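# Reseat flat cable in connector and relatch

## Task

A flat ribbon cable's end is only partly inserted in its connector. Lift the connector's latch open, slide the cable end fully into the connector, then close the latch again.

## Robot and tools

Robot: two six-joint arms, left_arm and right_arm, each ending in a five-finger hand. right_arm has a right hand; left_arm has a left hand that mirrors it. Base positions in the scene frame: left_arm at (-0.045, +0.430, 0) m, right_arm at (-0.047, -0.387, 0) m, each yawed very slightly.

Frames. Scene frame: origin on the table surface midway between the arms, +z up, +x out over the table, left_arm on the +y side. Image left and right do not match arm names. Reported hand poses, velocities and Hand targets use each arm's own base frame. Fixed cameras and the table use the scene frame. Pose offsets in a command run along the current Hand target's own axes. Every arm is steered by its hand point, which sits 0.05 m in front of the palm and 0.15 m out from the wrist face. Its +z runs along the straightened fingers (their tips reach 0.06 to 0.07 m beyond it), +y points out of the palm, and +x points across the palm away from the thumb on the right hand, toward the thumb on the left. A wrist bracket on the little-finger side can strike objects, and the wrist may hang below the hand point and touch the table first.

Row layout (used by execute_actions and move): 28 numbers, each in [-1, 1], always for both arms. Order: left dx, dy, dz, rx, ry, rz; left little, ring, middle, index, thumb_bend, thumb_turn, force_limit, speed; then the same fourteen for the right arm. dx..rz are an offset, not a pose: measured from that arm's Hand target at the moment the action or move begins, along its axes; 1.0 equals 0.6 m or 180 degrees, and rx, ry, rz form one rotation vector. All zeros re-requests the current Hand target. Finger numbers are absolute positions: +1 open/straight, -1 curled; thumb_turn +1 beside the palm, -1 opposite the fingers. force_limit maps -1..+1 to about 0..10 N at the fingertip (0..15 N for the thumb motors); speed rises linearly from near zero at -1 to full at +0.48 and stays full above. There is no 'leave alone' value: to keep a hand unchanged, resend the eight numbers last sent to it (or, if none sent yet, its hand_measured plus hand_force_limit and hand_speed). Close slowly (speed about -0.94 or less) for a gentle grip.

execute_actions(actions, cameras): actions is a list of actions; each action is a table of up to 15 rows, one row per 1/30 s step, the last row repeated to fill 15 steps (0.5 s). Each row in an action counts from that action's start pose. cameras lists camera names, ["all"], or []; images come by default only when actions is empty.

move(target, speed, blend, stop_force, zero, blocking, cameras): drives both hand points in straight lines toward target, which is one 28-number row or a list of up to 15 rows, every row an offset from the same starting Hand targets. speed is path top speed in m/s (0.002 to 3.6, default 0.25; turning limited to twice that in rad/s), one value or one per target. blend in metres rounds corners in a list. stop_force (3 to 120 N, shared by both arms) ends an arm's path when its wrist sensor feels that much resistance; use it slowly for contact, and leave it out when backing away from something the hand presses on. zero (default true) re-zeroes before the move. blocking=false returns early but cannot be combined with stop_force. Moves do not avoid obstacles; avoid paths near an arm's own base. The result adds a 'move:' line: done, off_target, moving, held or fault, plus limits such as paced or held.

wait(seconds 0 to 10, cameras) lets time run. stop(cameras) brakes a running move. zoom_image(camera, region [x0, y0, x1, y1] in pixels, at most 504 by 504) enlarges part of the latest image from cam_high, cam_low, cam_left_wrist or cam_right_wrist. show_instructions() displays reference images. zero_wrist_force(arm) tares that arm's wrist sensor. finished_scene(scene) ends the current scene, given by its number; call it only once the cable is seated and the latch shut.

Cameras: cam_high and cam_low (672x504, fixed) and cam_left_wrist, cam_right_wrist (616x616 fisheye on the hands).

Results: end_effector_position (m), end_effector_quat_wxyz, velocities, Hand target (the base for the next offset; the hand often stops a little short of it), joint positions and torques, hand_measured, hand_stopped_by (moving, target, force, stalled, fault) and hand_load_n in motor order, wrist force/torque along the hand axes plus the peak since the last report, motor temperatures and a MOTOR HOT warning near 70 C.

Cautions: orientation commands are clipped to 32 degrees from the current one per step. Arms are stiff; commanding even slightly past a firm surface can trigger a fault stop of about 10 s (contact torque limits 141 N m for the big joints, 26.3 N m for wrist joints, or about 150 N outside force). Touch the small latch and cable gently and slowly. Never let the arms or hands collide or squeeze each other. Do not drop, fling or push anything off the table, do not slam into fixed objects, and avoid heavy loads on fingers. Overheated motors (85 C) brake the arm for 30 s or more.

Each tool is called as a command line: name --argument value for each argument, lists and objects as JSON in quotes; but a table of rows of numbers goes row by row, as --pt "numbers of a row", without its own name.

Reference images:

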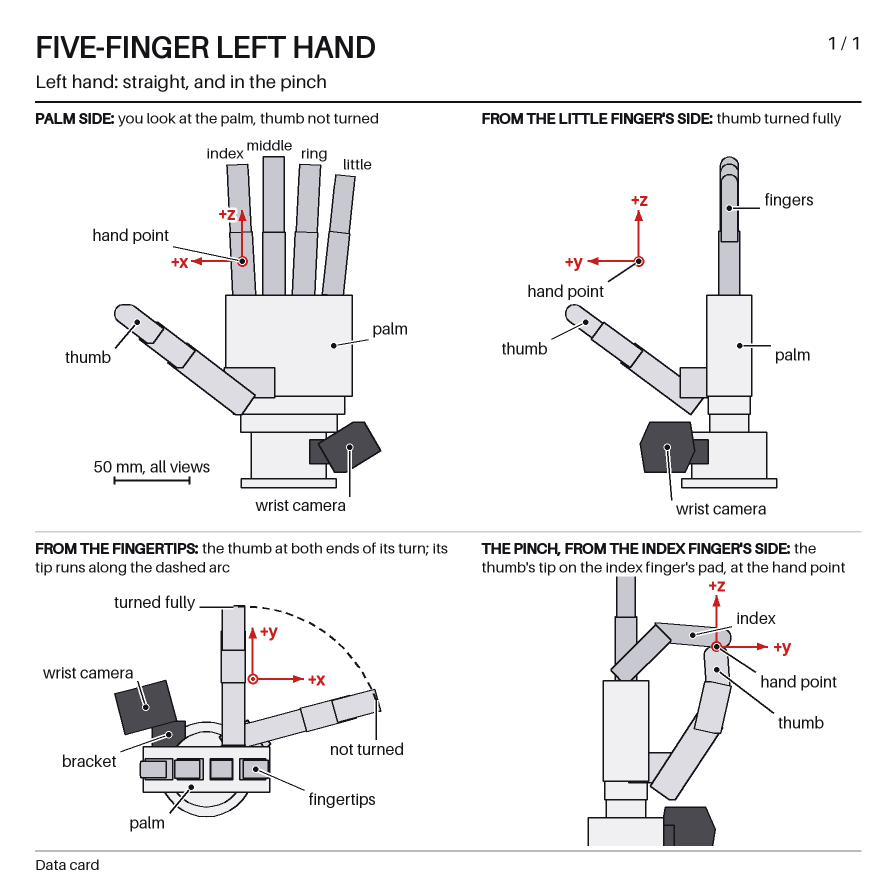

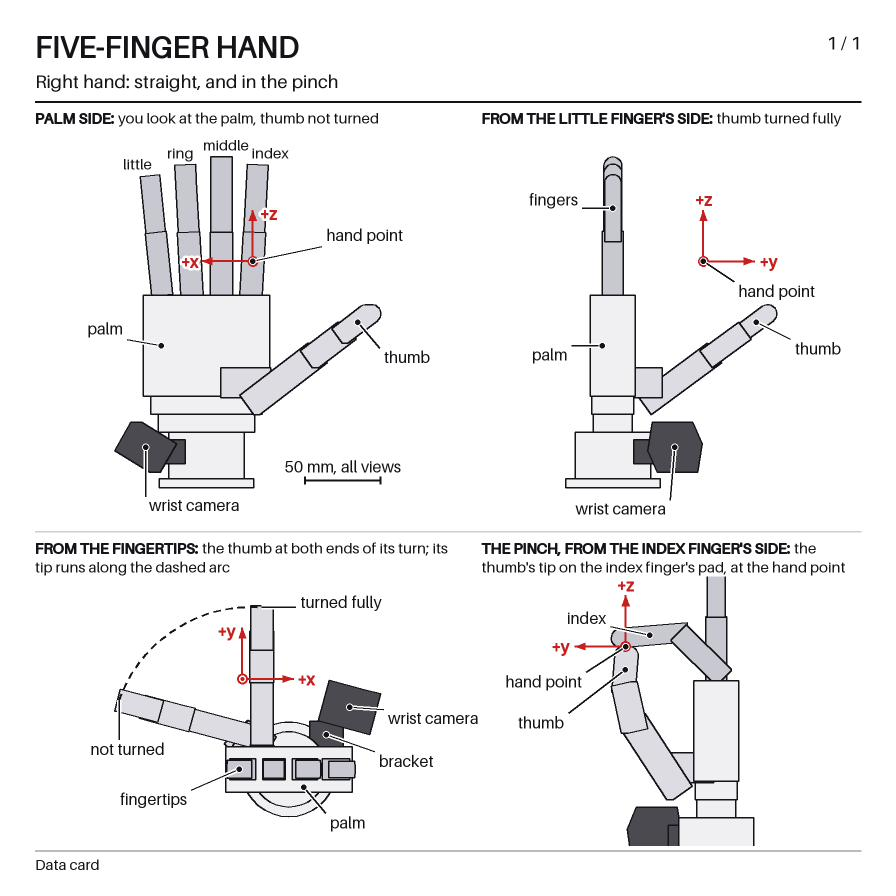

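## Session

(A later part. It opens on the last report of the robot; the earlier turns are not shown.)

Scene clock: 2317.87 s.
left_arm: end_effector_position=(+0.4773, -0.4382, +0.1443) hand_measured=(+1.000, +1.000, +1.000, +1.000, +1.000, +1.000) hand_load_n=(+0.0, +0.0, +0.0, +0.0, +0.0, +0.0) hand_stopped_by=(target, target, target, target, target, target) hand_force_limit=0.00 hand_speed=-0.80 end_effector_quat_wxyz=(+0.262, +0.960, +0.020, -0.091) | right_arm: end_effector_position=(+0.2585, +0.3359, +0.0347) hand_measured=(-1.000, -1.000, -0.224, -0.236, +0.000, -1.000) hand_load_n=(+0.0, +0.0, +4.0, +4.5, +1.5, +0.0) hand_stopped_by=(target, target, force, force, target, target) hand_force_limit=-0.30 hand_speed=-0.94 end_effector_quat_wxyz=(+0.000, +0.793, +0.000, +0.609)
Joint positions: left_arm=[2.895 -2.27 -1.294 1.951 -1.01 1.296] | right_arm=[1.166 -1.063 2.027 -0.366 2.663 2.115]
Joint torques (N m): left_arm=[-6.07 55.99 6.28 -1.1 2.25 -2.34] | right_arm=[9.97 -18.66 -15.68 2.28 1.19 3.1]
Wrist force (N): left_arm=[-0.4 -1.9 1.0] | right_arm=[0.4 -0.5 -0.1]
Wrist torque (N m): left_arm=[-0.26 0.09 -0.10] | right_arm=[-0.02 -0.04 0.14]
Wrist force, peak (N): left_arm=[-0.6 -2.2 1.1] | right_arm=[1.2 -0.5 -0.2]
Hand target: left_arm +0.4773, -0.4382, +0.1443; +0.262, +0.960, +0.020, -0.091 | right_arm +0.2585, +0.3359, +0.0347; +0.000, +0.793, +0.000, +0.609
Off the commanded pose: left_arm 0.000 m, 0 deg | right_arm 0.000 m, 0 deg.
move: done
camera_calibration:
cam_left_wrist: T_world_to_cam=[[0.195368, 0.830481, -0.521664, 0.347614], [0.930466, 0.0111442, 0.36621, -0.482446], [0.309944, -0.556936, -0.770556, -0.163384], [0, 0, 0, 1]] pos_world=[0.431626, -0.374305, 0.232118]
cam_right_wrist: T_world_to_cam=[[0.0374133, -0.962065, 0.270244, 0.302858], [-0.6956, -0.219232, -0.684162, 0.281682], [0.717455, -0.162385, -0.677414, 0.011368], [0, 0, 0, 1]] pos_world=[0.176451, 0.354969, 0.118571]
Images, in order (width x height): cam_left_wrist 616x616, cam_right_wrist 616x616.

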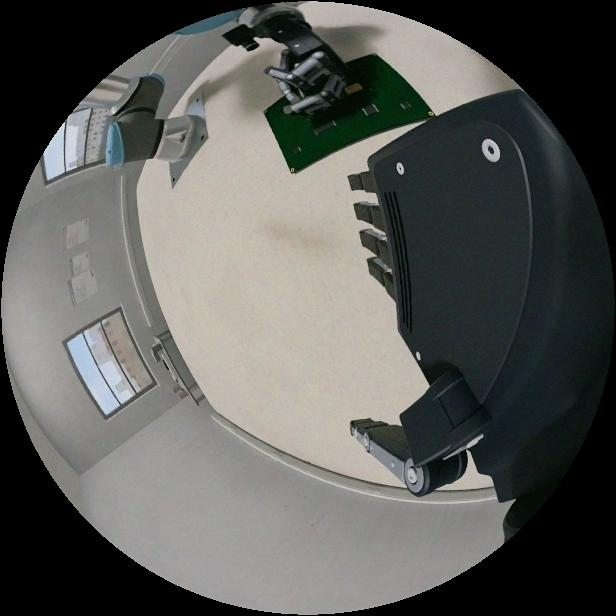

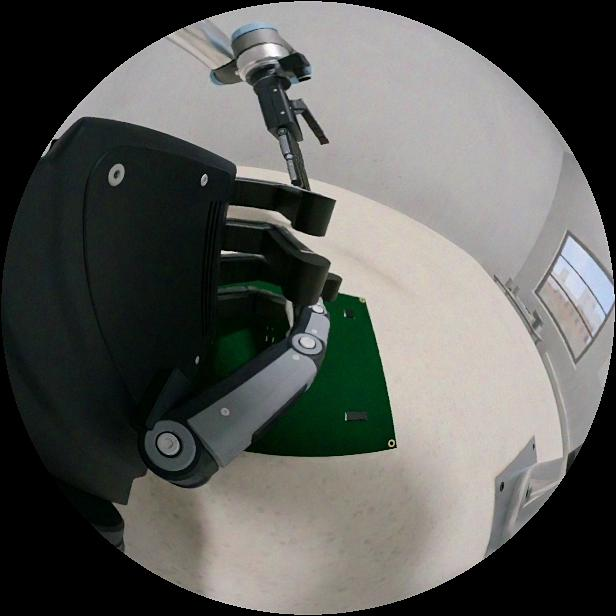

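move --pt "0 0 0 0 0 0 1 1 1 1 1 1 0 -0.8 0 0 0 0 0 0 -1 -1 0.3 0.3 0.3 -1 0 -0.6" --pt "0 0 0 0 0 0 1 1 1 1 1 1 0 -0.8 0.0966 0 -0.0259 0 0 0 -1 -1 0.3 0.3 0.3 -1 0 -0.6" --speed 0.05 --cameras '["cam_left_wrist","cam_right_wrist"]'

zoom_image --camera "cam_left_wrist" --region '[240, 50, 360, 150]'

zoom_image --camera "cam_right_wrist" --region '[200, 240, 400, 420]'

Scene clock: 2329.80 s.
left_arm: end_effector_position=(+0.4773, -0.4382, +0.1443) hand_measured=(+1.000, +1.000, +1.000, +1.000, +1.000, +1.000) hand_load_n=(+0.0, +0.0, +0.0, +0.0, +0.0, +0.0) hand_stopped_by=(target, target, target, target, target, target) hand_force_limit=0.00 hand_speed=-0.80 end_effector_quat_wxyz=(+0.262, +0.960, +0.020, -0.091) | right_arm: end_effector_position=(+0.2586, +0.3361, +0.0948) hand_measured=(-1.000, -1.000, +0.300, +0.300, +0.300, -1.000) hand_load_n=(+0.0, +0.0, +0.0, +0.0, +0.0, +0.0) hand_stopped_by=(target, target, target, target, target, target) hand_force_limit=0.00 hand_speed=-0.60 end_effector_quat_wxyz=(+0.000, +0.793, +0.000, +0.609)
Joint positions: left_arm=[2.895 -2.27 -1.294 1.951 -1.01 1.296] | right_arm=[1.166 -1.185 1.996 -0.213 2.663 2.115]
Joint torques (N m): left_arm=[-5.98 55.42 6.67 -1.21 2.06 -2.42] | right_arm=[-2.81 -18.32 -3.22 -0.76 0.06 2.81]
Wrist force (N): left_arm=[-0.5 -1.8 0.9] | right_arm=[0.8 -0.3 -0.4]
Wrist torque (N m): left_arm=[-0.25 0.11 -0.11] | right_arm=[0.03 -0.09 0.15]
Wrist force, peak (N): left_arm=[-0.6 -2.2 1.4] | right_arm=[1.3 -0.4 -0.4]
Hand target: left_arm +0.4773, -0.4382, +0.1443; +0.262, +0.960, +0.020, -0.091 | right_arm +0.2586, +0.3359, +0.0947; +0.000, +0.793, +0.000, +0.609
Off the commanded pose: left_arm 0.000 m, 0 deg | right_arm 0.000 m, 0 deg.
move: done
camera_calibration:
cam_left_wrist: T_world_to_cam=[[0.195368, 0.830481, -0.521664, 0.347614], [0.930466, 0.0111442, 0.36621, -0.482446], [0.309944, -0.556936, -0.770556, -0.163384], [0, 0, 0, 1]] pos_world=[0.431626, -0.374305, 0.232118]
cam_right_wrist: T_world_to_cam=[[0.037498, -0.962137, 0.269975, 0.286767], [-0.695411, -0.219141, -0.684384, 0.322865], [0.717633, -0.162081, -0.677298, 0.0518651], [0, 0, 0, 1]] pos_world=[0.176551, 0.355068, 0.178672]
Images, in order (width x height): cam_left_wrist 616x616, cam_right_wrist 616x616.

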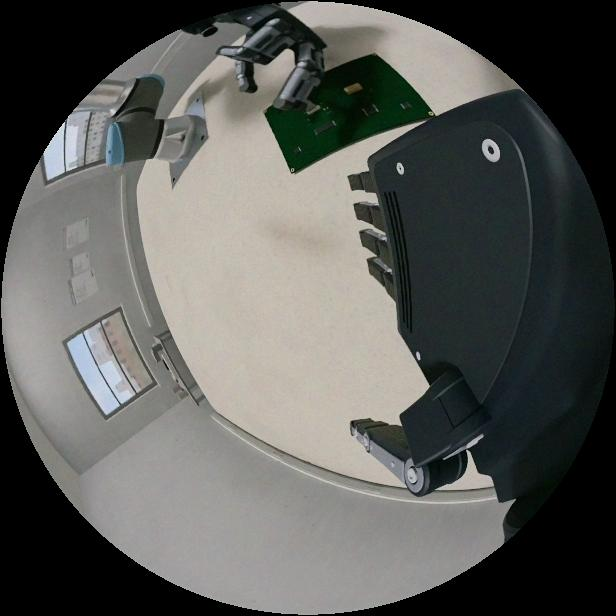

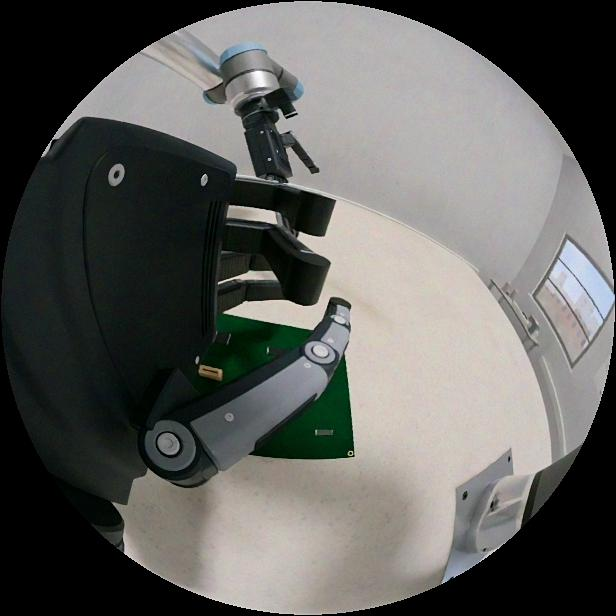

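Scaled by 4.200 from the camera's 616x616 image, which has a finer 880x880 frame.

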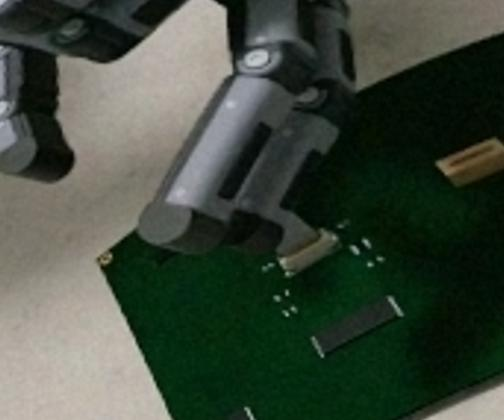

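Scaled by 2.520 from the camera's 616x616 image, which has a finer 880x880 frame.

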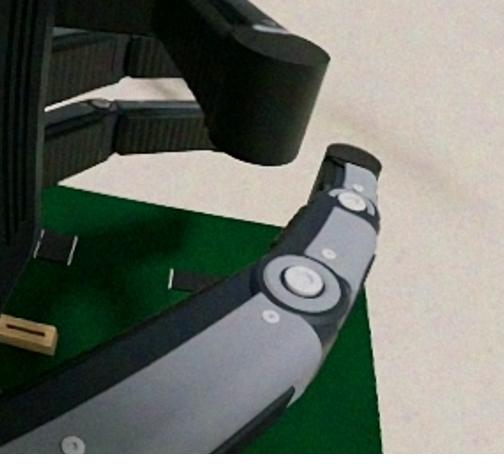

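move --target '[0,0,0,0,0,0, 1, 1, 1, 1, 1, 1, 0, -0.8, 0.028,0,-0.045,0,0,0, -1, -1, 0.3, 0.3, 0.0, -1, 0, -0.6]' --speed 0.1 --cameras '["cam_left_wrist","cam_right_wrist"]'

zoom_image --camera "cam_left_wrist" --region '[220, 30, 360, 150]'

zoom_image --camera "cam_right_wrist" --region '[200, 240, 400, 420]'

Scene clock: 2335.93 s.
left_arm: end_effector_position=(+0.4773, -0.4382, +0.1443) hand_measured=(+1.000, +1.000, +1.000, +1.000, +1.000, +1.000) hand_load_n=(+0.0, +0.0, +0.0, +0.0, +0.0, +0.0) hand_stopped_by=(target, target, target, target, target, target) hand_force_limit=0.00 hand_speed=-0.80 end_effector_quat_wxyz=(+0.262, +0.960, +0.020, -0.091) | right_arm: end_effector_position=(+0.2368, +0.3361, +0.1180) hand_measured=(-1.000, -1.000, +0.300, +0.300, +0.000, -1.000) hand_load_n=(+0.0, +0.0, +0.5, +0.0, +0.0, +0.0) hand_stopped_by=(target, target, target, target, target, target) hand_force_limit=0.00 hand_speed=-0.60 end_effector_quat_wxyz=(+0.000, +0.793, +0.000, +0.609)
Joint positions: left_arm=[2.895 -2.27 -1.294 1.951 -1.01 1.296] | right_arm=[1.22 -1.212 1.968 -0.094 2.707 2.187]
Joint torques (N m): left_arm=[-5.63 55.43 5.56 -1.16 2.17 -2.33] | right_arm=[-8.08 -15.96 -3.28 2.31 0.5 -2.31]
Motor temperatures (°C): left_arm=[33 35 30 39 35 38] | right_arm=[31 36 33 42 34 46]
Wrist force (N): left_arm=[-0.6 -2.1 1.1] | right_arm=[0.5 -0.4 -0.1]
Wrist torque (N m): left_arm=[-0.29 0.12 -0.11] | right_arm=[-0.01 -0.05 0.10]
Wrist force, peak (N): left_arm=[-0.6 -2.3 1.2] | right_arm=[1.1 -0.3 -0.6]
Hand target: left_arm +0.4773, -0.4382, +0.1443; +0.262, +0.960, +0.020, -0.091 | right_arm +0.2368, +0.3360, +0.1179; +0.000, +0.793, +0.000, +0.609
Off the commanded pose: left_arm 0.000 m, 0 deg | right_arm 0.000 m, 0 deg.
move: done
camera_calibration:
cam_left_wrist: T_world_to_cam=[[0.195368, 0.830481, -0.521664, 0.347614], [0.930466, 0.0111442, 0.36621, -0.482446], [0.309944, -0.556936, -0.770556, -0.163384], [0, 0, 0, 1]] pos_world=[0.431626, -0.374305, 0.232118]
cam_right_wrist: T_world_to_cam=[[0.0374352, -0.962196, 0.269771, 0.28142], [-0.695454, -0.218944, -0.684403, 0.323456], [0.717594, -0.161993, -0.67736, 0.0831427], [0, 0, 0, 1]] pos_world=[0.154751, 0.355068, 0.201772]
Images, in order (width x height): cam_left_wrist 616x616, cam_right_wrist 616x616.

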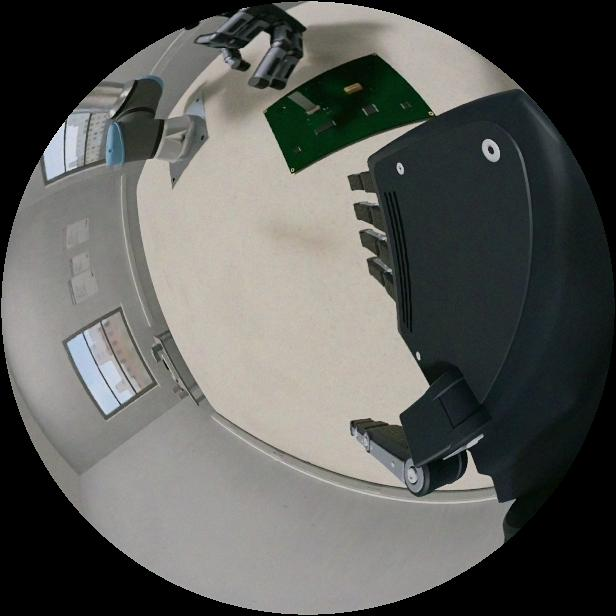

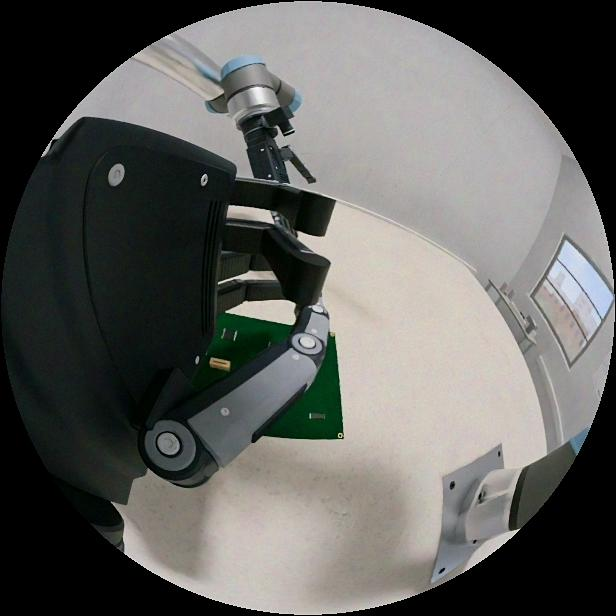

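Scaled by 3.600 from the camera's 616x616 image, which has a finer 880x880 frame.

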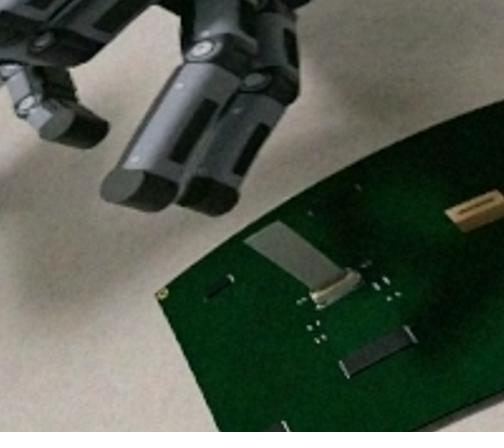

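Scaled by 2.520 from the camera's 616x616 image, which has a finer 880x880 frame.

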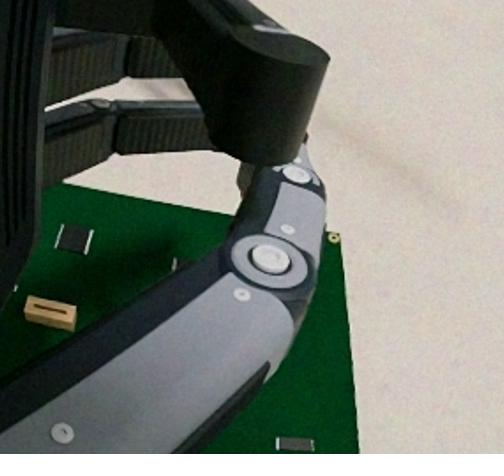

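move --pt "0 0 0 0 0 0 1 1 1 1 1 1 0 -0.8 0.0033 0 0.0124 0 0 0 -1 -1 0.3 0.3 0.0 -1 0 -0.6" --pt "0 0 0 0 0 0 1 1 1 1 1 1 0 -0.8 -0.1303 0 0.0482 0 0 0 -1 -1 0.3 0.3 0.0 -1 0 -0.6" --speed 0.04 --cameras '["cam_left_wrist","cam_right_wrist"]'

zoom_image --camera "cam_left_wrist" --region '[260, 70, 360, 150]'

zoom_image --camera "cam_right_wrist" --region '[220, 240, 360, 380]'

Scene clock: 2349.17 s.
left_arm: end_effector_position=(+0.4773, -0.4382, +0.1443) hand_measured=(+1.000, +1.000, +1.000, +1.000, +1.000, +1.000) hand_load_n=(+0.0, +0.0, +0.0, +0.0, +0.0, +0.5) hand_stopped_by=(target, target, target, target, target, target) hand_force_limit=0.00 hand_speed=-0.80 end_effector_quat_wxyz=(+0.262, +0.960, +0.020, -0.091) | right_arm: end_effector_position=(+0.2445, +0.3359, +0.0348) hand_measured=(-1.000, -1.000, +0.300, +0.300, +0.000, -1.000) hand_load_n=(+0.0, +0.0, +0.0, +0.0, +0.0, +0.0) hand_stopped_by=(target, target, target, target, target, target) hand_force_limit=0.00 hand_speed=-0.60 end_effector_quat_wxyz=(+0.000, +0.794, +0.000, +0.609) end_effector_velocity=(+0.000, +0.000, +0.002) end_effector_angular_velocity=(+0.000, +0.000, +0.000)
Joint positions: left_arm=[2.895 -2.27 -1.294 1.951 -1.01 1.296] | right_arm=[1.2 -1.055 2.021 -0.327 2.692 2.16]
Joint velocities: left_arm=[within noise] | right_arm=[0 -0.004 -0.001 0.005 0 0]
Joint torques (N m): left_arm=[-5.48 55.21 6.77 -1.17 2.3 -2.34] | right_arm=[11.25 -47.43 -10.27 2.58 2.22 -1.72]
Wrist force (N): left_arm=[-0.5 -1.9 1.0] | right_arm=[0.6 -0.1 -0.1]
Wrist torque (N m): left_arm=[-0.27 0.11 -0.11] | right_arm=[0.03 -0.07 0.01]
Wrist force, peak (N): left_arm=[-0.8 -2.3 1.3] | right_arm=[1.5 0.2 -0.5]
Hand target: left_arm +0.4773, -0.4382, +0.1443; +0.262, +0.960, +0.020, -0.091 | right_arm +0.2445, +0.3359, +0.0349; +0.000, +0.793, +0.000, +0.609
Off the commanded pose: left_arm 0.000 m, 0 deg | right_arm 0.000 m, 0 deg.
move: done
camera_calibration:
cam_left_wrist: T_world_to_cam=[[0.195368, 0.830481, -0.521664, 0.347614], [0.930466, 0.0111442, 0.36621, -0.482446], [0.309944, -0.556936, -0.770556, -0.163384], [0, 0, 0, 1]] pos_world=[0.431626, -0.374305, 0.232118]
cam_right_wrist: T_world_to_cam=[[0.0374278, -0.96206, 0.270259, 0.303349], [-0.695599, -0.219253, -0.684157, 0.272018], [0.717455, -0.162385, -0.677414, 0.0214801], [0, 0, 0, 1]] pos_world=[0.162451, 0.354969, 0.118671]
Images, in order (width x height): cam_left_wrist 616x616, cam_right_wrist 616x616.

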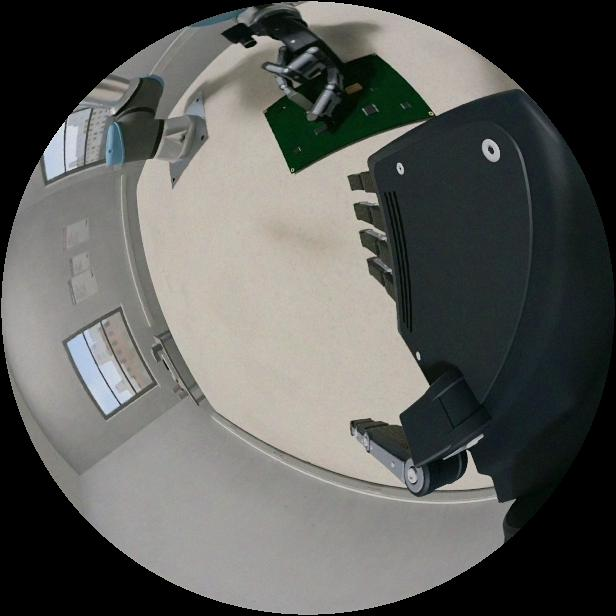

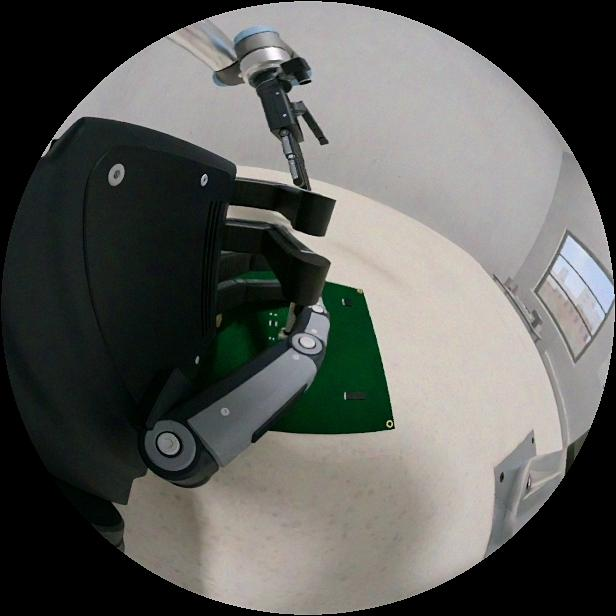

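Scaled by 5.040 from the camera's 616x616 image, which has a finer 880x880 frame.

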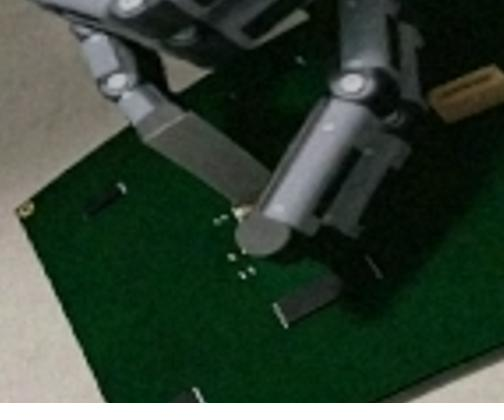

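Scaled by 3.600 from the camera's 616x616 image, which has a finer 880x880 frame.

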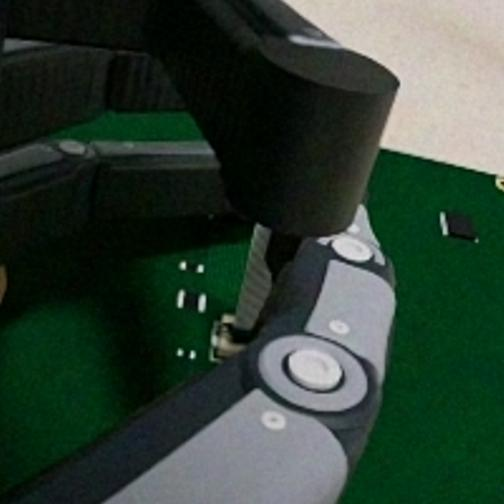

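move --pt "0 0 0 0 0 0 1 1 1 1 1 1 0 -0.8 0 0 0 0 0 0 -1 -1 0.3 0.3 0.0 -0.58 0 -0.8" --pt "0 0 0 0 0 0 1 1 1 1 1 1 0 -0.8 -0.0097 0 0.0026 0 0 0 -1 -1 0.3 0.3 0.0 -0.58 0 -0.8" --speed 0.03 --cameras '["cam_left_wrist","cam_right_wrist"]'

zoom_image --camera "cam_left_wrist" --region '[260, 70, 360, 150]'

zoom_image --camera "cam_right_wrist" --region '[220, 240, 360, 380]'

Scene clock: 2372.37 s.
left_arm: end_effector_position=(+0.4773, -0.4382, +0.1443) hand_measured=(+1.000, +1.000, +1.000, +1.000, +1.000, +1.000) hand_load_n=(+0.0, +0.0, +0.0, +0.0, +0.0, +0.0) hand_stopped_by=(target, target, target, target, target, target) hand_force_limit=0.00 hand_speed=-0.80 end_effector_quat_wxyz=(+0.262, +0.960, +0.020, -0.091) | right_arm: end_effector_position=(+0.2445, +0.3360, +0.0288) hand_measured=(-1.000, -1.000, +0.300, +0.300, +0.000, -0.580) hand_load_n=(+0.0, +0.0, +0.0, -2.5, +0.0, +0.5) hand_stopped_by=(target, target, target, target, target, target) hand_force_limit=0.00 hand_speed=-0.80 end_effector_quat_wxyz=(+0.000, +0.793, +0.000, +0.609)
Joint positions: left_arm=[2.895 -2.27 -1.294 1.951 -1.01 1.296] | right_arm=[1.2 -1.042 2.022 -0.342 2.692 2.16]
Joint torques (N m): left_arm=[-5.08 54.95 6.54 -1.04 2.23 -2.35] | right_arm=[8.97 -32.92 5.18 2.96 0.43 -0.4]
Wrist force (N): left_arm=[-0.5 -1.9 1.0] | right_arm=[17.5 -4.3 -5.9]
Wrist torque (N m): left_arm=[-0.25 0.11 -0.11] | right_arm=[0.26 0.56 0.36]
Wrist force, peak (N): left_arm=[-0.8 -2.1 1.2] | right_arm=[18.1 -4.2 -5.8]
Hand target: left_arm +0.4773, -0.4382, +0.1443; +0.262, +0.960, +0.020, -0.091 | right_arm +0.2445, +0.3359, +0.0289; +0.000, +0.793, +0.000, +0.609
Off the commanded pose: left_arm 0.000 m, 0 deg | right_arm 0.000 m, 0 deg.
move: done
camera_calibration:
cam_left_wrist: T_world_to_cam=[[0.195368, 0.830481, -0.521664, 0.347614], [0.930466, 0.0111442, 0.36621, -0.482446], [0.309944, -0.556936, -0.770556, -0.163384], [0, 0, 0, 1]] pos_world=[0.431626, -0.374305, 0.232118]
cam_right_wrist: T_world_to_cam=[[0.0373779, -0.962102, 0.270118, 0.305105], [-0.695491, -0.219143, -0.684302, 0.267895], [0.717562, -0.162287, -0.677324, 0.0173693], [0, 0, 0, 1]] pos_world=[0.162451, 0.355069, 0.112671]
Images, in order (width x height): cam_left_wrist 616x616, cam_right_wrist 616x616.

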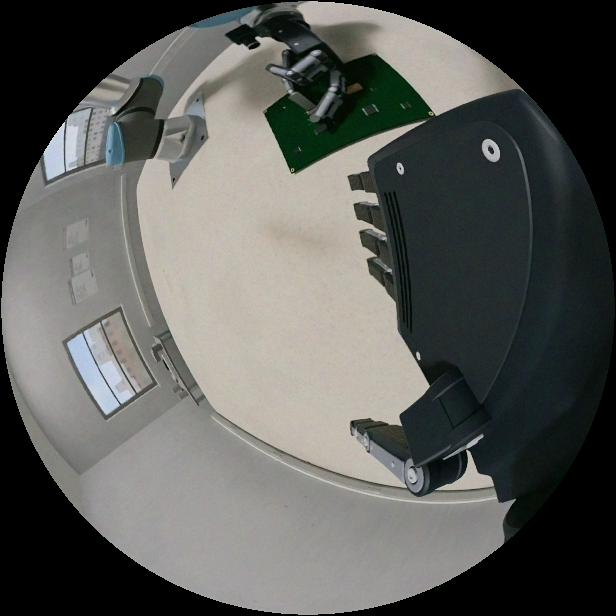

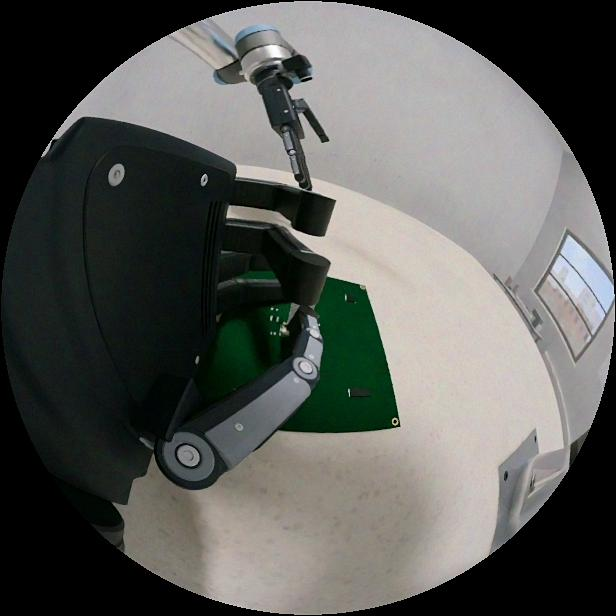

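Scaled by 5.040 from the camera's 616x616 image, which has a finer 880x880 frame.

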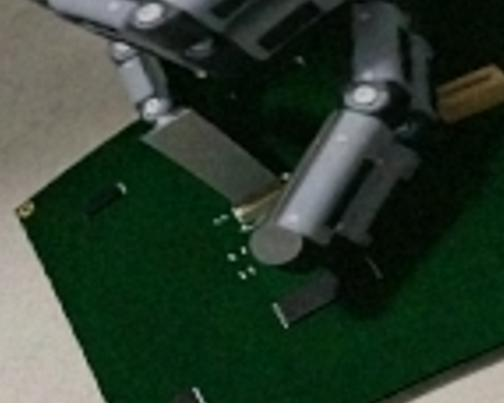

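Scaled by 3.600 from the camera's 616x616 image, which has a finer 880x880 frame.

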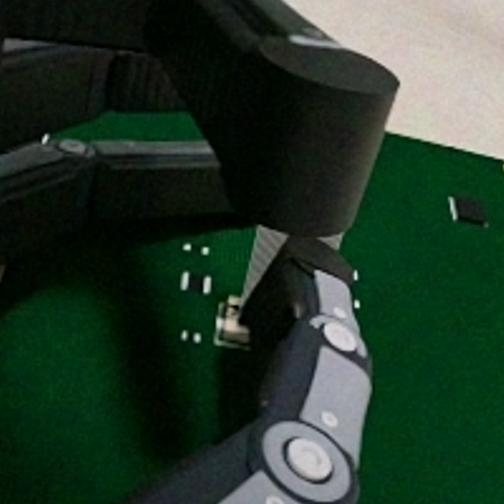

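move --target '[0,0,0,0,0,0, 1, 1, 1, 1, 1, 1, 0, -0.8, 0.0097,0,-0.0026,0,0,0, -1, -1, 0.3, 0.3, 0.0, -0.58, 0, -0.8]' --speed 0.05

Scene clock: 2377.77 s.
left_arm: end_effector_position=(+0.4773, -0.4382, +0.1443) hand_measured=(+1.000, +1.000, +1.000, +1.000, +1.000, +1.000) hand_load_n=(+0.0, +0.0, +0.0, +0.0, +0.0, +0.0) hand_stopped_by=(target, target, target, target, target, target) hand_force_limit=0.00 hand_speed=-0.80 end_effector_quat_wxyz=(+0.262, +0.960, +0.020, -0.091) | right_arm: end_effector_position=(+0.2445, +0.3360, +0.0351) hand_measured=(-1.000, -1.000, +0.300, +0.300, +0.000, -0.580) hand_load_n=(+0.0, +0.0, +0.0, +0.0, +0.0, +0.0) hand_stopped_by=(target, target, target, target, target, target) hand_force_limit=0.00 hand_speed=-0.80 end_effector_quat_wxyz=(+0.000, +0.793, +0.000, +0.609)
Joint positions: left_arm=[2.895 -2.27 -1.294 1.951 -1.01 1.296] | right_arm=[1.2 -1.055 2.021 -0.327 2.692 2.16]
Joint torques (N m): left_arm=[-4.93 54.4 5.78 -1.18 2.19 -2.07] | right_arm=[9.41 -22.16 -18.28 -0.68 1.59 -0.39]
Wrist force (N): left_arm=[-0.6 -1.8 1.1] | right_arm=[-0.2 -0.9 0.0]
Wrist torque (N m): left_arm=[-0.25 0.12 -0.12] | right_arm=[-0.11 0.04 -0.02]
Wrist force, peak (N): left_arm=[-0.6 -2.0 1.4] | right_arm=[18.9 -4.7 -6.5]
Hand target: left_arm +0.4773, -0.4382, +0.1443; +0.262, +0.960, +0.020, -0.091 | right_arm +0.2445, +0.3359, +0.0349; +0.000, +0.793, +0.000, +0.609
Off the commanded pose: left_arm 0.000 m, 0 deg | right_arm 0.000 m, 0 deg.
move: done

move --target '[0,0,0,0,0,0, 1, 1, 1, 1, 1, 1, 0, -0.8, 0,0,0,0,0,0, -1, -1, 0.3, -0.5, 0.0, -0.58, -0.4, -0.94]' --cameras '["cam_left_wrist","cam_right_wrist"]'

zoom_image --camera "cam_left_wrist" --region '[260, 70, 360, 150]'

zoom_image --camera "cam_right_wrist" --region '[220, 240, 360, 380]'

Scene clock: 2389.30 s.
left_arm: end_effector_position=(+0.4773, -0.4382, +0.1443) hand_measured=(+1.000, +1.000, +1.000, +1.000, +1.000, +1.000) hand_load_n=(+0.0, +0.5, +0.0, +0.0, +0.0, +0.0) hand_stopped_by=(target, target, target, target, target, target) hand_force_limit=0.00 hand_speed=-0.80 end_effector_quat_wxyz=(+0.262, +0.960, +0.020, -0.091) | right_arm: end_effector_position=(+0.2445, +0.3359, +0.0349) hand_measured=(-1.000, -1.000, +0.300, -0.212, +0.000, -0.580) hand_load_n=(+0.0, +0.0, +0.0, +3.0, +1.0, -0.5) hand_stopped_by=(target, target, target, force, target, target) hand_force_limit=-0.40 hand_speed=-0.94 end_effector_quat_wxyz=(+0.000, +0.793, +0.000, +0.609)
Joint positions: left_arm=[2.895 -2.27 -1.294 1.951 -1.01 1.296] | right_arm=[1.2 -1.055 2.021 -0.327 2.692 2.16]
Joint torques (N m): left_arm=[-3.78 54.29 6.05 -1.07 2.24 -2.19] | right_arm=[-1.02 -19.23 -5.19 -0.32 1.66 3.35]
Wrist force (N): left_arm=[-0.5 -2.1 1.2] | right_arm=[-0.1 -0.8 -0.1]
Wrist torque (N m): left_arm=[-0.29 0.12 -0.11] | right_arm=[-0.08 0.03 -0.01]
Wrist force, peak (N): left_arm=[-0.6 -2.2 1.3] | right_arm=[-0.6 -1.2 0.0]
Hand target: left_arm +0.4773, -0.4382, +0.1443; +0.262, +0.960, +0.020, -0.091 | right_arm +0.2445, +0.3359, +0.0349; +0.000, +0.793, +0.000, +0.609
Off the commanded pose: left_arm 0.000 m, 0 deg | right_arm 0.000 m, 0 deg.
move: done
camera_calibration:
cam_left_wrist: T_world_to_cam=[[0.195368, 0.830481, -0.521664, 0.347614], [0.930466, 0.0111442, 0.36621, -0.482446], [0.309944, -0.556936, -0.770556, -0.163384], [0, 0, 0, 1]] pos_world=[0.431626, -0.374305, 0.232118]
cam_right_wrist: T_world_to_cam=[[0.0374133, -0.962065, 0.270244, 0.303328], [-0.6956, -0.219232, -0.684162, 0.272081], [0.717455, -0.162385, -0.677414, 0.0215479], [0, 0, 0, 1]] pos_world=[0.162451, 0.354969, 0.118771]
Images, in order (width x height): cam_left_wrist 616x616, cam_right_wrist 616x616.

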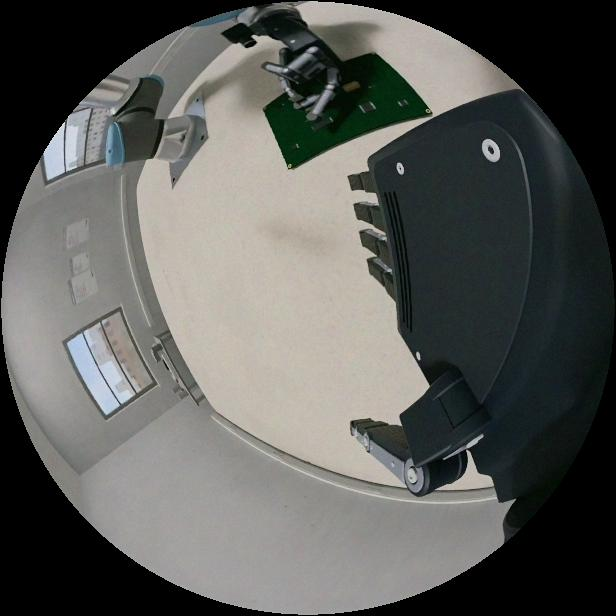

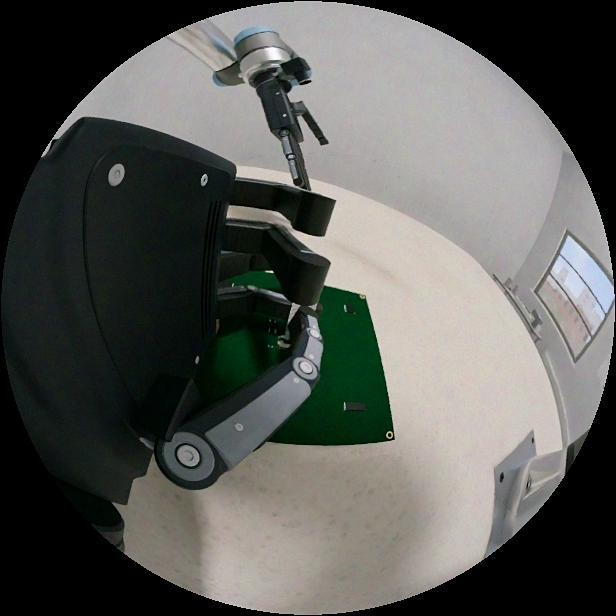

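Scaled by 5.040 from the camera's 616x616 image, which has a finer 880x880 frame.

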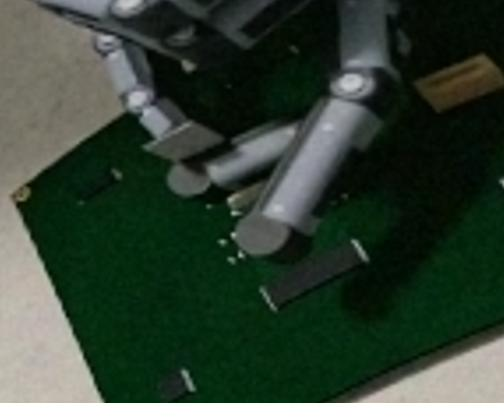

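Scaled by 3.600 from the camera's 616x616 image, which has a finer 880x880 frame.

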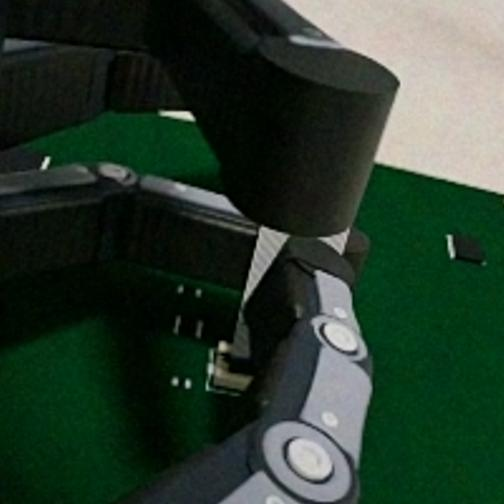

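move --target '[0,0,0,0,0,0, 1, 1, 1, 1, 1, 1, 0, -0.8, -0.0064,0,0.0017,0,0,0, -1, -1, 0.3, -0.5, 0.0, -0.58, -0.4, -0.94]' --speed 0.004 --stop_force 8 --cameras '["cam_left_wrist","cam_right_wrist"]'

zoom_image --camera "cam_left_wrist" --region '[270, 80, 340, 130]'

zoom_image --camera "cam_right_wrist" --region '[260, 290, 340, 370]'

Scene clock: 2401.83 s.
left_arm: end_effector_position=(+0.4773, -0.4382, +0.1443) hand_measured=(+1.000, +1.000, +1.000, +1.000, +1.000, +1.000) hand_load_n=(+0.0, +0.0, +0.0, +0.0, +0.0, +0.0) hand_stopped_by=(target, target, target, target, target, target) hand_force_limit=0.00 hand_speed=-0.80 end_effector_quat_wxyz=(+0.262, +0.960, +0.020, -0.091) | right_arm: end_effector_position=(+0.2445, +0.3359, +0.0309) hand_measured=(-1.000, -1.000, +0.300, -0.212, +0.000, -0.580) hand_load_n=(+0.0, +0.0, +0.0, +3.0, -0.5, -2.0) hand_stopped_by=(target, target, target, force, target, target) hand_force_limit=-0.40 hand_speed=-0.94 end_effector_quat_wxyz=(+0.000, +0.793, +0.000, +0.609)
Joint positions: left_arm=[2.895 -2.27 -1.294 1.951 -1.01 1.296] | right_arm=[1.2 -1.046 2.022 -0.337 2.692 2.16]
Joint torques (N m): left_arm=[-4.05 54.64 6.21 -1.23 2.09 -2.24] | right_arm=[2.57 -36.81 -0.62 2.63 0.98 3.15]
Wrist force (N): left_arm=[-0.4 -2.2 1.0] | right_arm=[4.1 -1.1 0.6]
Wrist torque (N m): left_arm=[-0.30 0.09 -0.09] | right_arm=[-0.12 0.07 -0.01]
Wrist force, peak (N): left_arm=[-0.8 -2.2 1.2] | right_arm=[5.5 -0.8 -0.4]
Hand target: left_arm +0.4773, -0.4382, +0.1443; +0.262, +0.960, +0.020, -0.091 | right_arm +0.2445, +0.3359, +0.0310; +0.000, +0.793, +0.000, +0.609
Off the commanded pose: left_arm 0.000 m, 0 deg | right_arm 0.000 m, 0 deg.
move: done
camera_calibration:
cam_left_wrist: T_world_to_cam=[[0.195368, 0.830481, -0.521664, 0.347614], [0.930466, 0.0111442, 0.36621, -0.482446], [0.309944, -0.556936, -0.770556, -0.163384], [0, 0, 0, 1]] pos_world=[0.431626, -0.374305, 0.232118]
cam_right_wrist: T_world_to_cam=[[0.0374133, -0.962065, 0.270244, 0.304409], [-0.6956, -0.219232, -0.684162, 0.269344], [0.717455, -0.162385, -0.677414, 0.0188382], [0, 0, 0, 1]] pos_world=[0.162451, 0.354969, 0.114771]
Images, in order (width x height): cam_left_wrist 616x616, cam_right_wrist 616x616.

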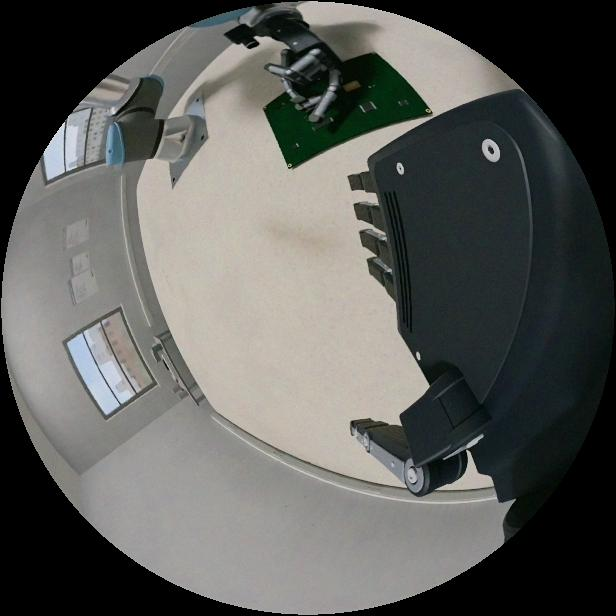

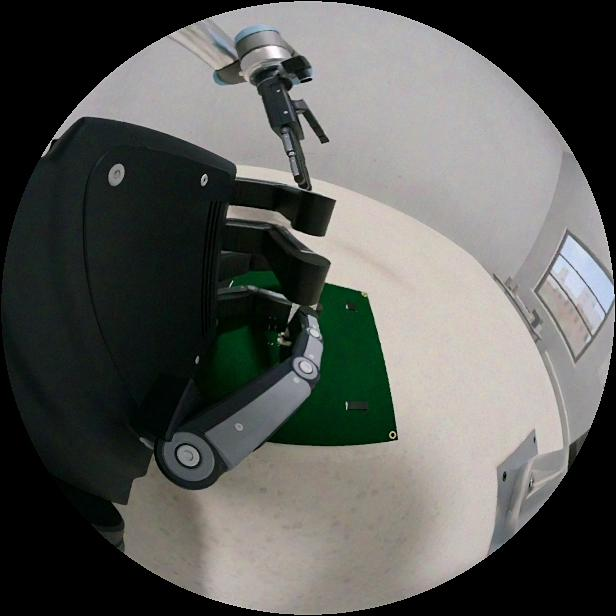

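Scaled by 7.200 from the camera's 616x616 image, which has a finer 880x880 frame.

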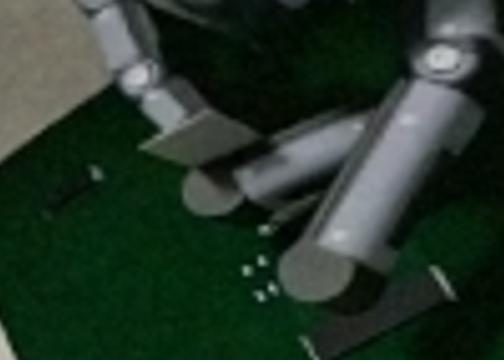

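Scaled by 6.300 from the camera's 616x616 image, which has a finer 880x880 frame.

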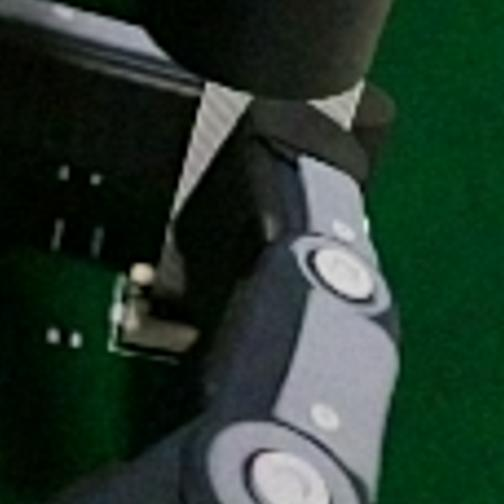

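move --pt "0 0 0 0 0 0 1 1 1 1 1 1 0 -0.8 0 0 0 0 0 0 -1 -1 0.3 0.1 0.0 -0.58 -0.4 -0.8" --pt "0 0 0 0 0 0 1 1 1 1 1 1 0 -0.8 0.004 0 -0.013 0 0 0 -1 -1 0.3 0.1 0.0 -0.58 -0.4 -0.8" --pt "0 0 0 0 0 0 1 1 1 1 1 1 0 -0.8 0.09 0 -0.04 0 0 0 -1 -1 0.3 0.1 0.0 -0.58 -0.4 -0.8" --speed 0.05 --cameras '["cam_left_wrist","cam_right_wrist"]'

zoom_image --camera "cam_left_wrist" --region '[250, 60, 350, 140]'

zoom_image --camera "cam_right_wrist" --region '[240, 280, 340, 380]'

Scene clock: 2413.50 s.
left_arm: end_effector_position=(+0.4773, -0.4382, +0.1443) hand_measured=(+1.000, +1.000, +1.000, +1.000, +1.000, +1.000) hand_load_n=(+0.0, +0.0, +0.0, +0.0, +0.0, +0.0) hand_stopped_by=(target, target, target, target, target, target) hand_force_limit=0.00 hand_speed=-0.80 end_effector_quat_wxyz=(+0.262, +0.960, +0.020, -0.091) | right_arm: end_effector_position=(+0.2353, +0.3361, +0.0894) hand_measured=(-1.000, -1.000, +0.300, +0.100, +0.000, -0.580) hand_load_n=(+0.0, +0.0, +0.5, +0.0, +0.0, +0.5) hand_stopped_by=(target, target, target, target, target, target) hand_force_limit=-0.40 hand_speed=-0.80 end_effector_quat_wxyz=(+0.000, +0.793, +0.000, +0.609)
Joint positions: left_arm=[2.895 -2.27 -1.294 1.951 -1.01 1.296] | right_arm=[1.224 -1.158 1.989 -0.162 2.71 2.193]
Joint torques (N m): left_arm=[-3.63 54.32 5.93 -1.17 2.27 -2.17] | right_arm=[6.13 -18.72 -4.63 -0.5 1.3 2.43]
Wrist force (N): left_arm=[-0.6 -2.1 1.2] | right_arm=[-0.2 -1.0 -0.1]
Wrist torque (N m): left_arm=[-0.31 0.13 -0.11] | right_arm=[-0.12 0.06 -0.17]
Wrist force, peak (N): left_arm=[-0.7 -2.1 1.3] | right_arm=[5.5 -1.0 -0.5]
Hand target: left_arm +0.4773, -0.4382, +0.1443; +0.262, +0.960, +0.020, -0.091 | right_arm +0.2353, +0.3360, +0.0893; +0.000, +0.793, +0.000, +0.609
Off the commanded pose: left_arm 0.000 m, 0 deg | right_arm 0.000 m, 0 deg.
move: done
camera_calibration:
cam_left_wrist: T_world_to_cam=[[0.195368, 0.830481, -0.521664, 0.347614], [0.930466, 0.0111442, 0.36621, -0.482446], [0.309944, -0.556936, -0.770556, -0.163384], [0, 0, 0, 1]] pos_world=[0.431626, -0.374305, 0.232118]
cam_right_wrist: T_world_to_cam=[[0.0373658, -0.962181, 0.269837, 0.289159], [-0.69547, -0.21894, -0.684388, 0.302905], [0.717583, -0.162091, -0.677349, 0.0649487], [0, 0, 0, 1]] pos_world=[0.153251, 0.355069, 0.173272]
Images, in order (width x height): cam_left_wrist 616x616, cam_right_wrist 616x616.

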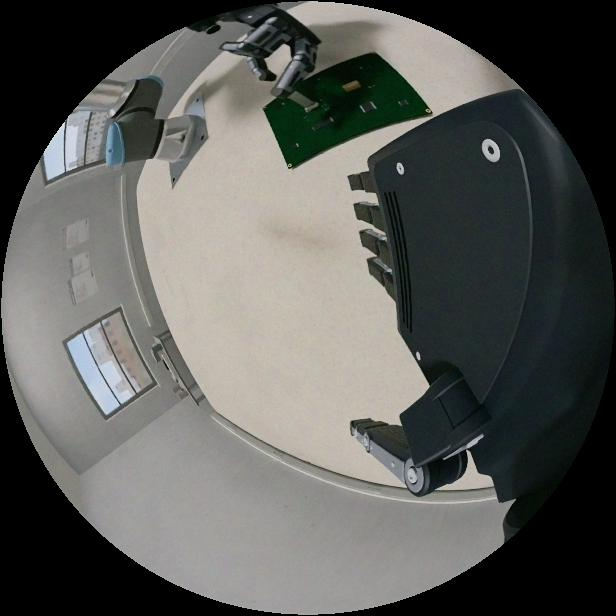

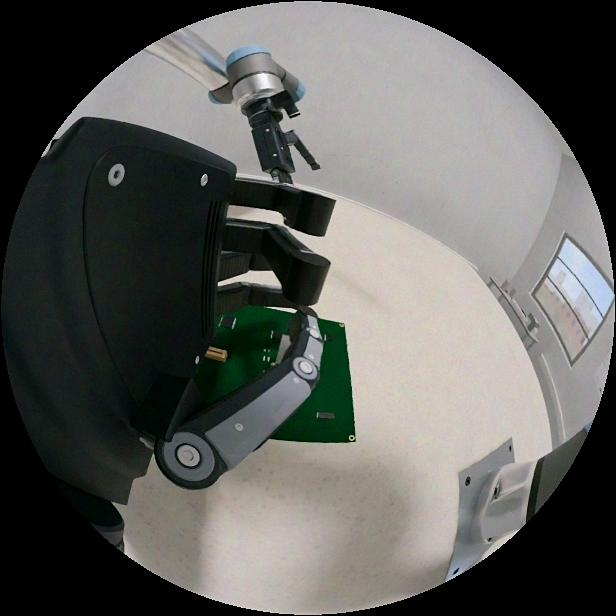

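Scaled by 5.040 from the camera's 616x616 image, which has a finer 880x880 frame.

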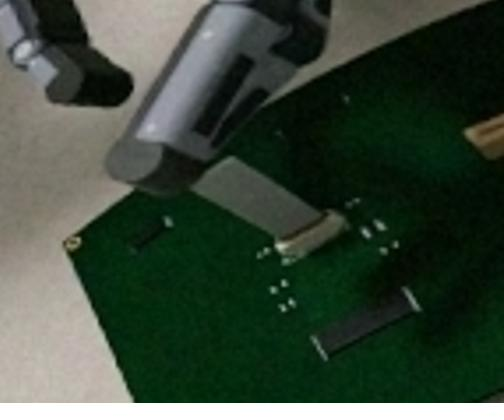

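Scaled by 5.040 from the camera's 616x616 image, which has a finer 880x880 frame.

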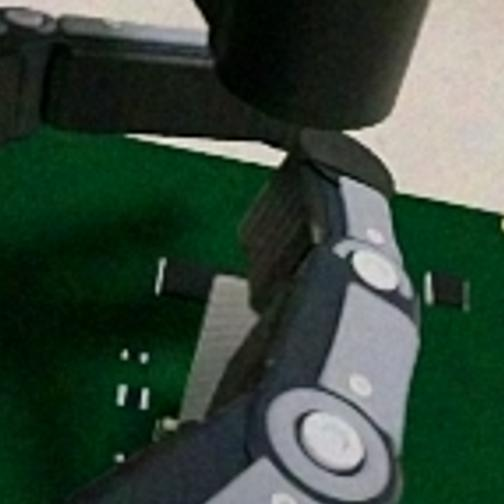

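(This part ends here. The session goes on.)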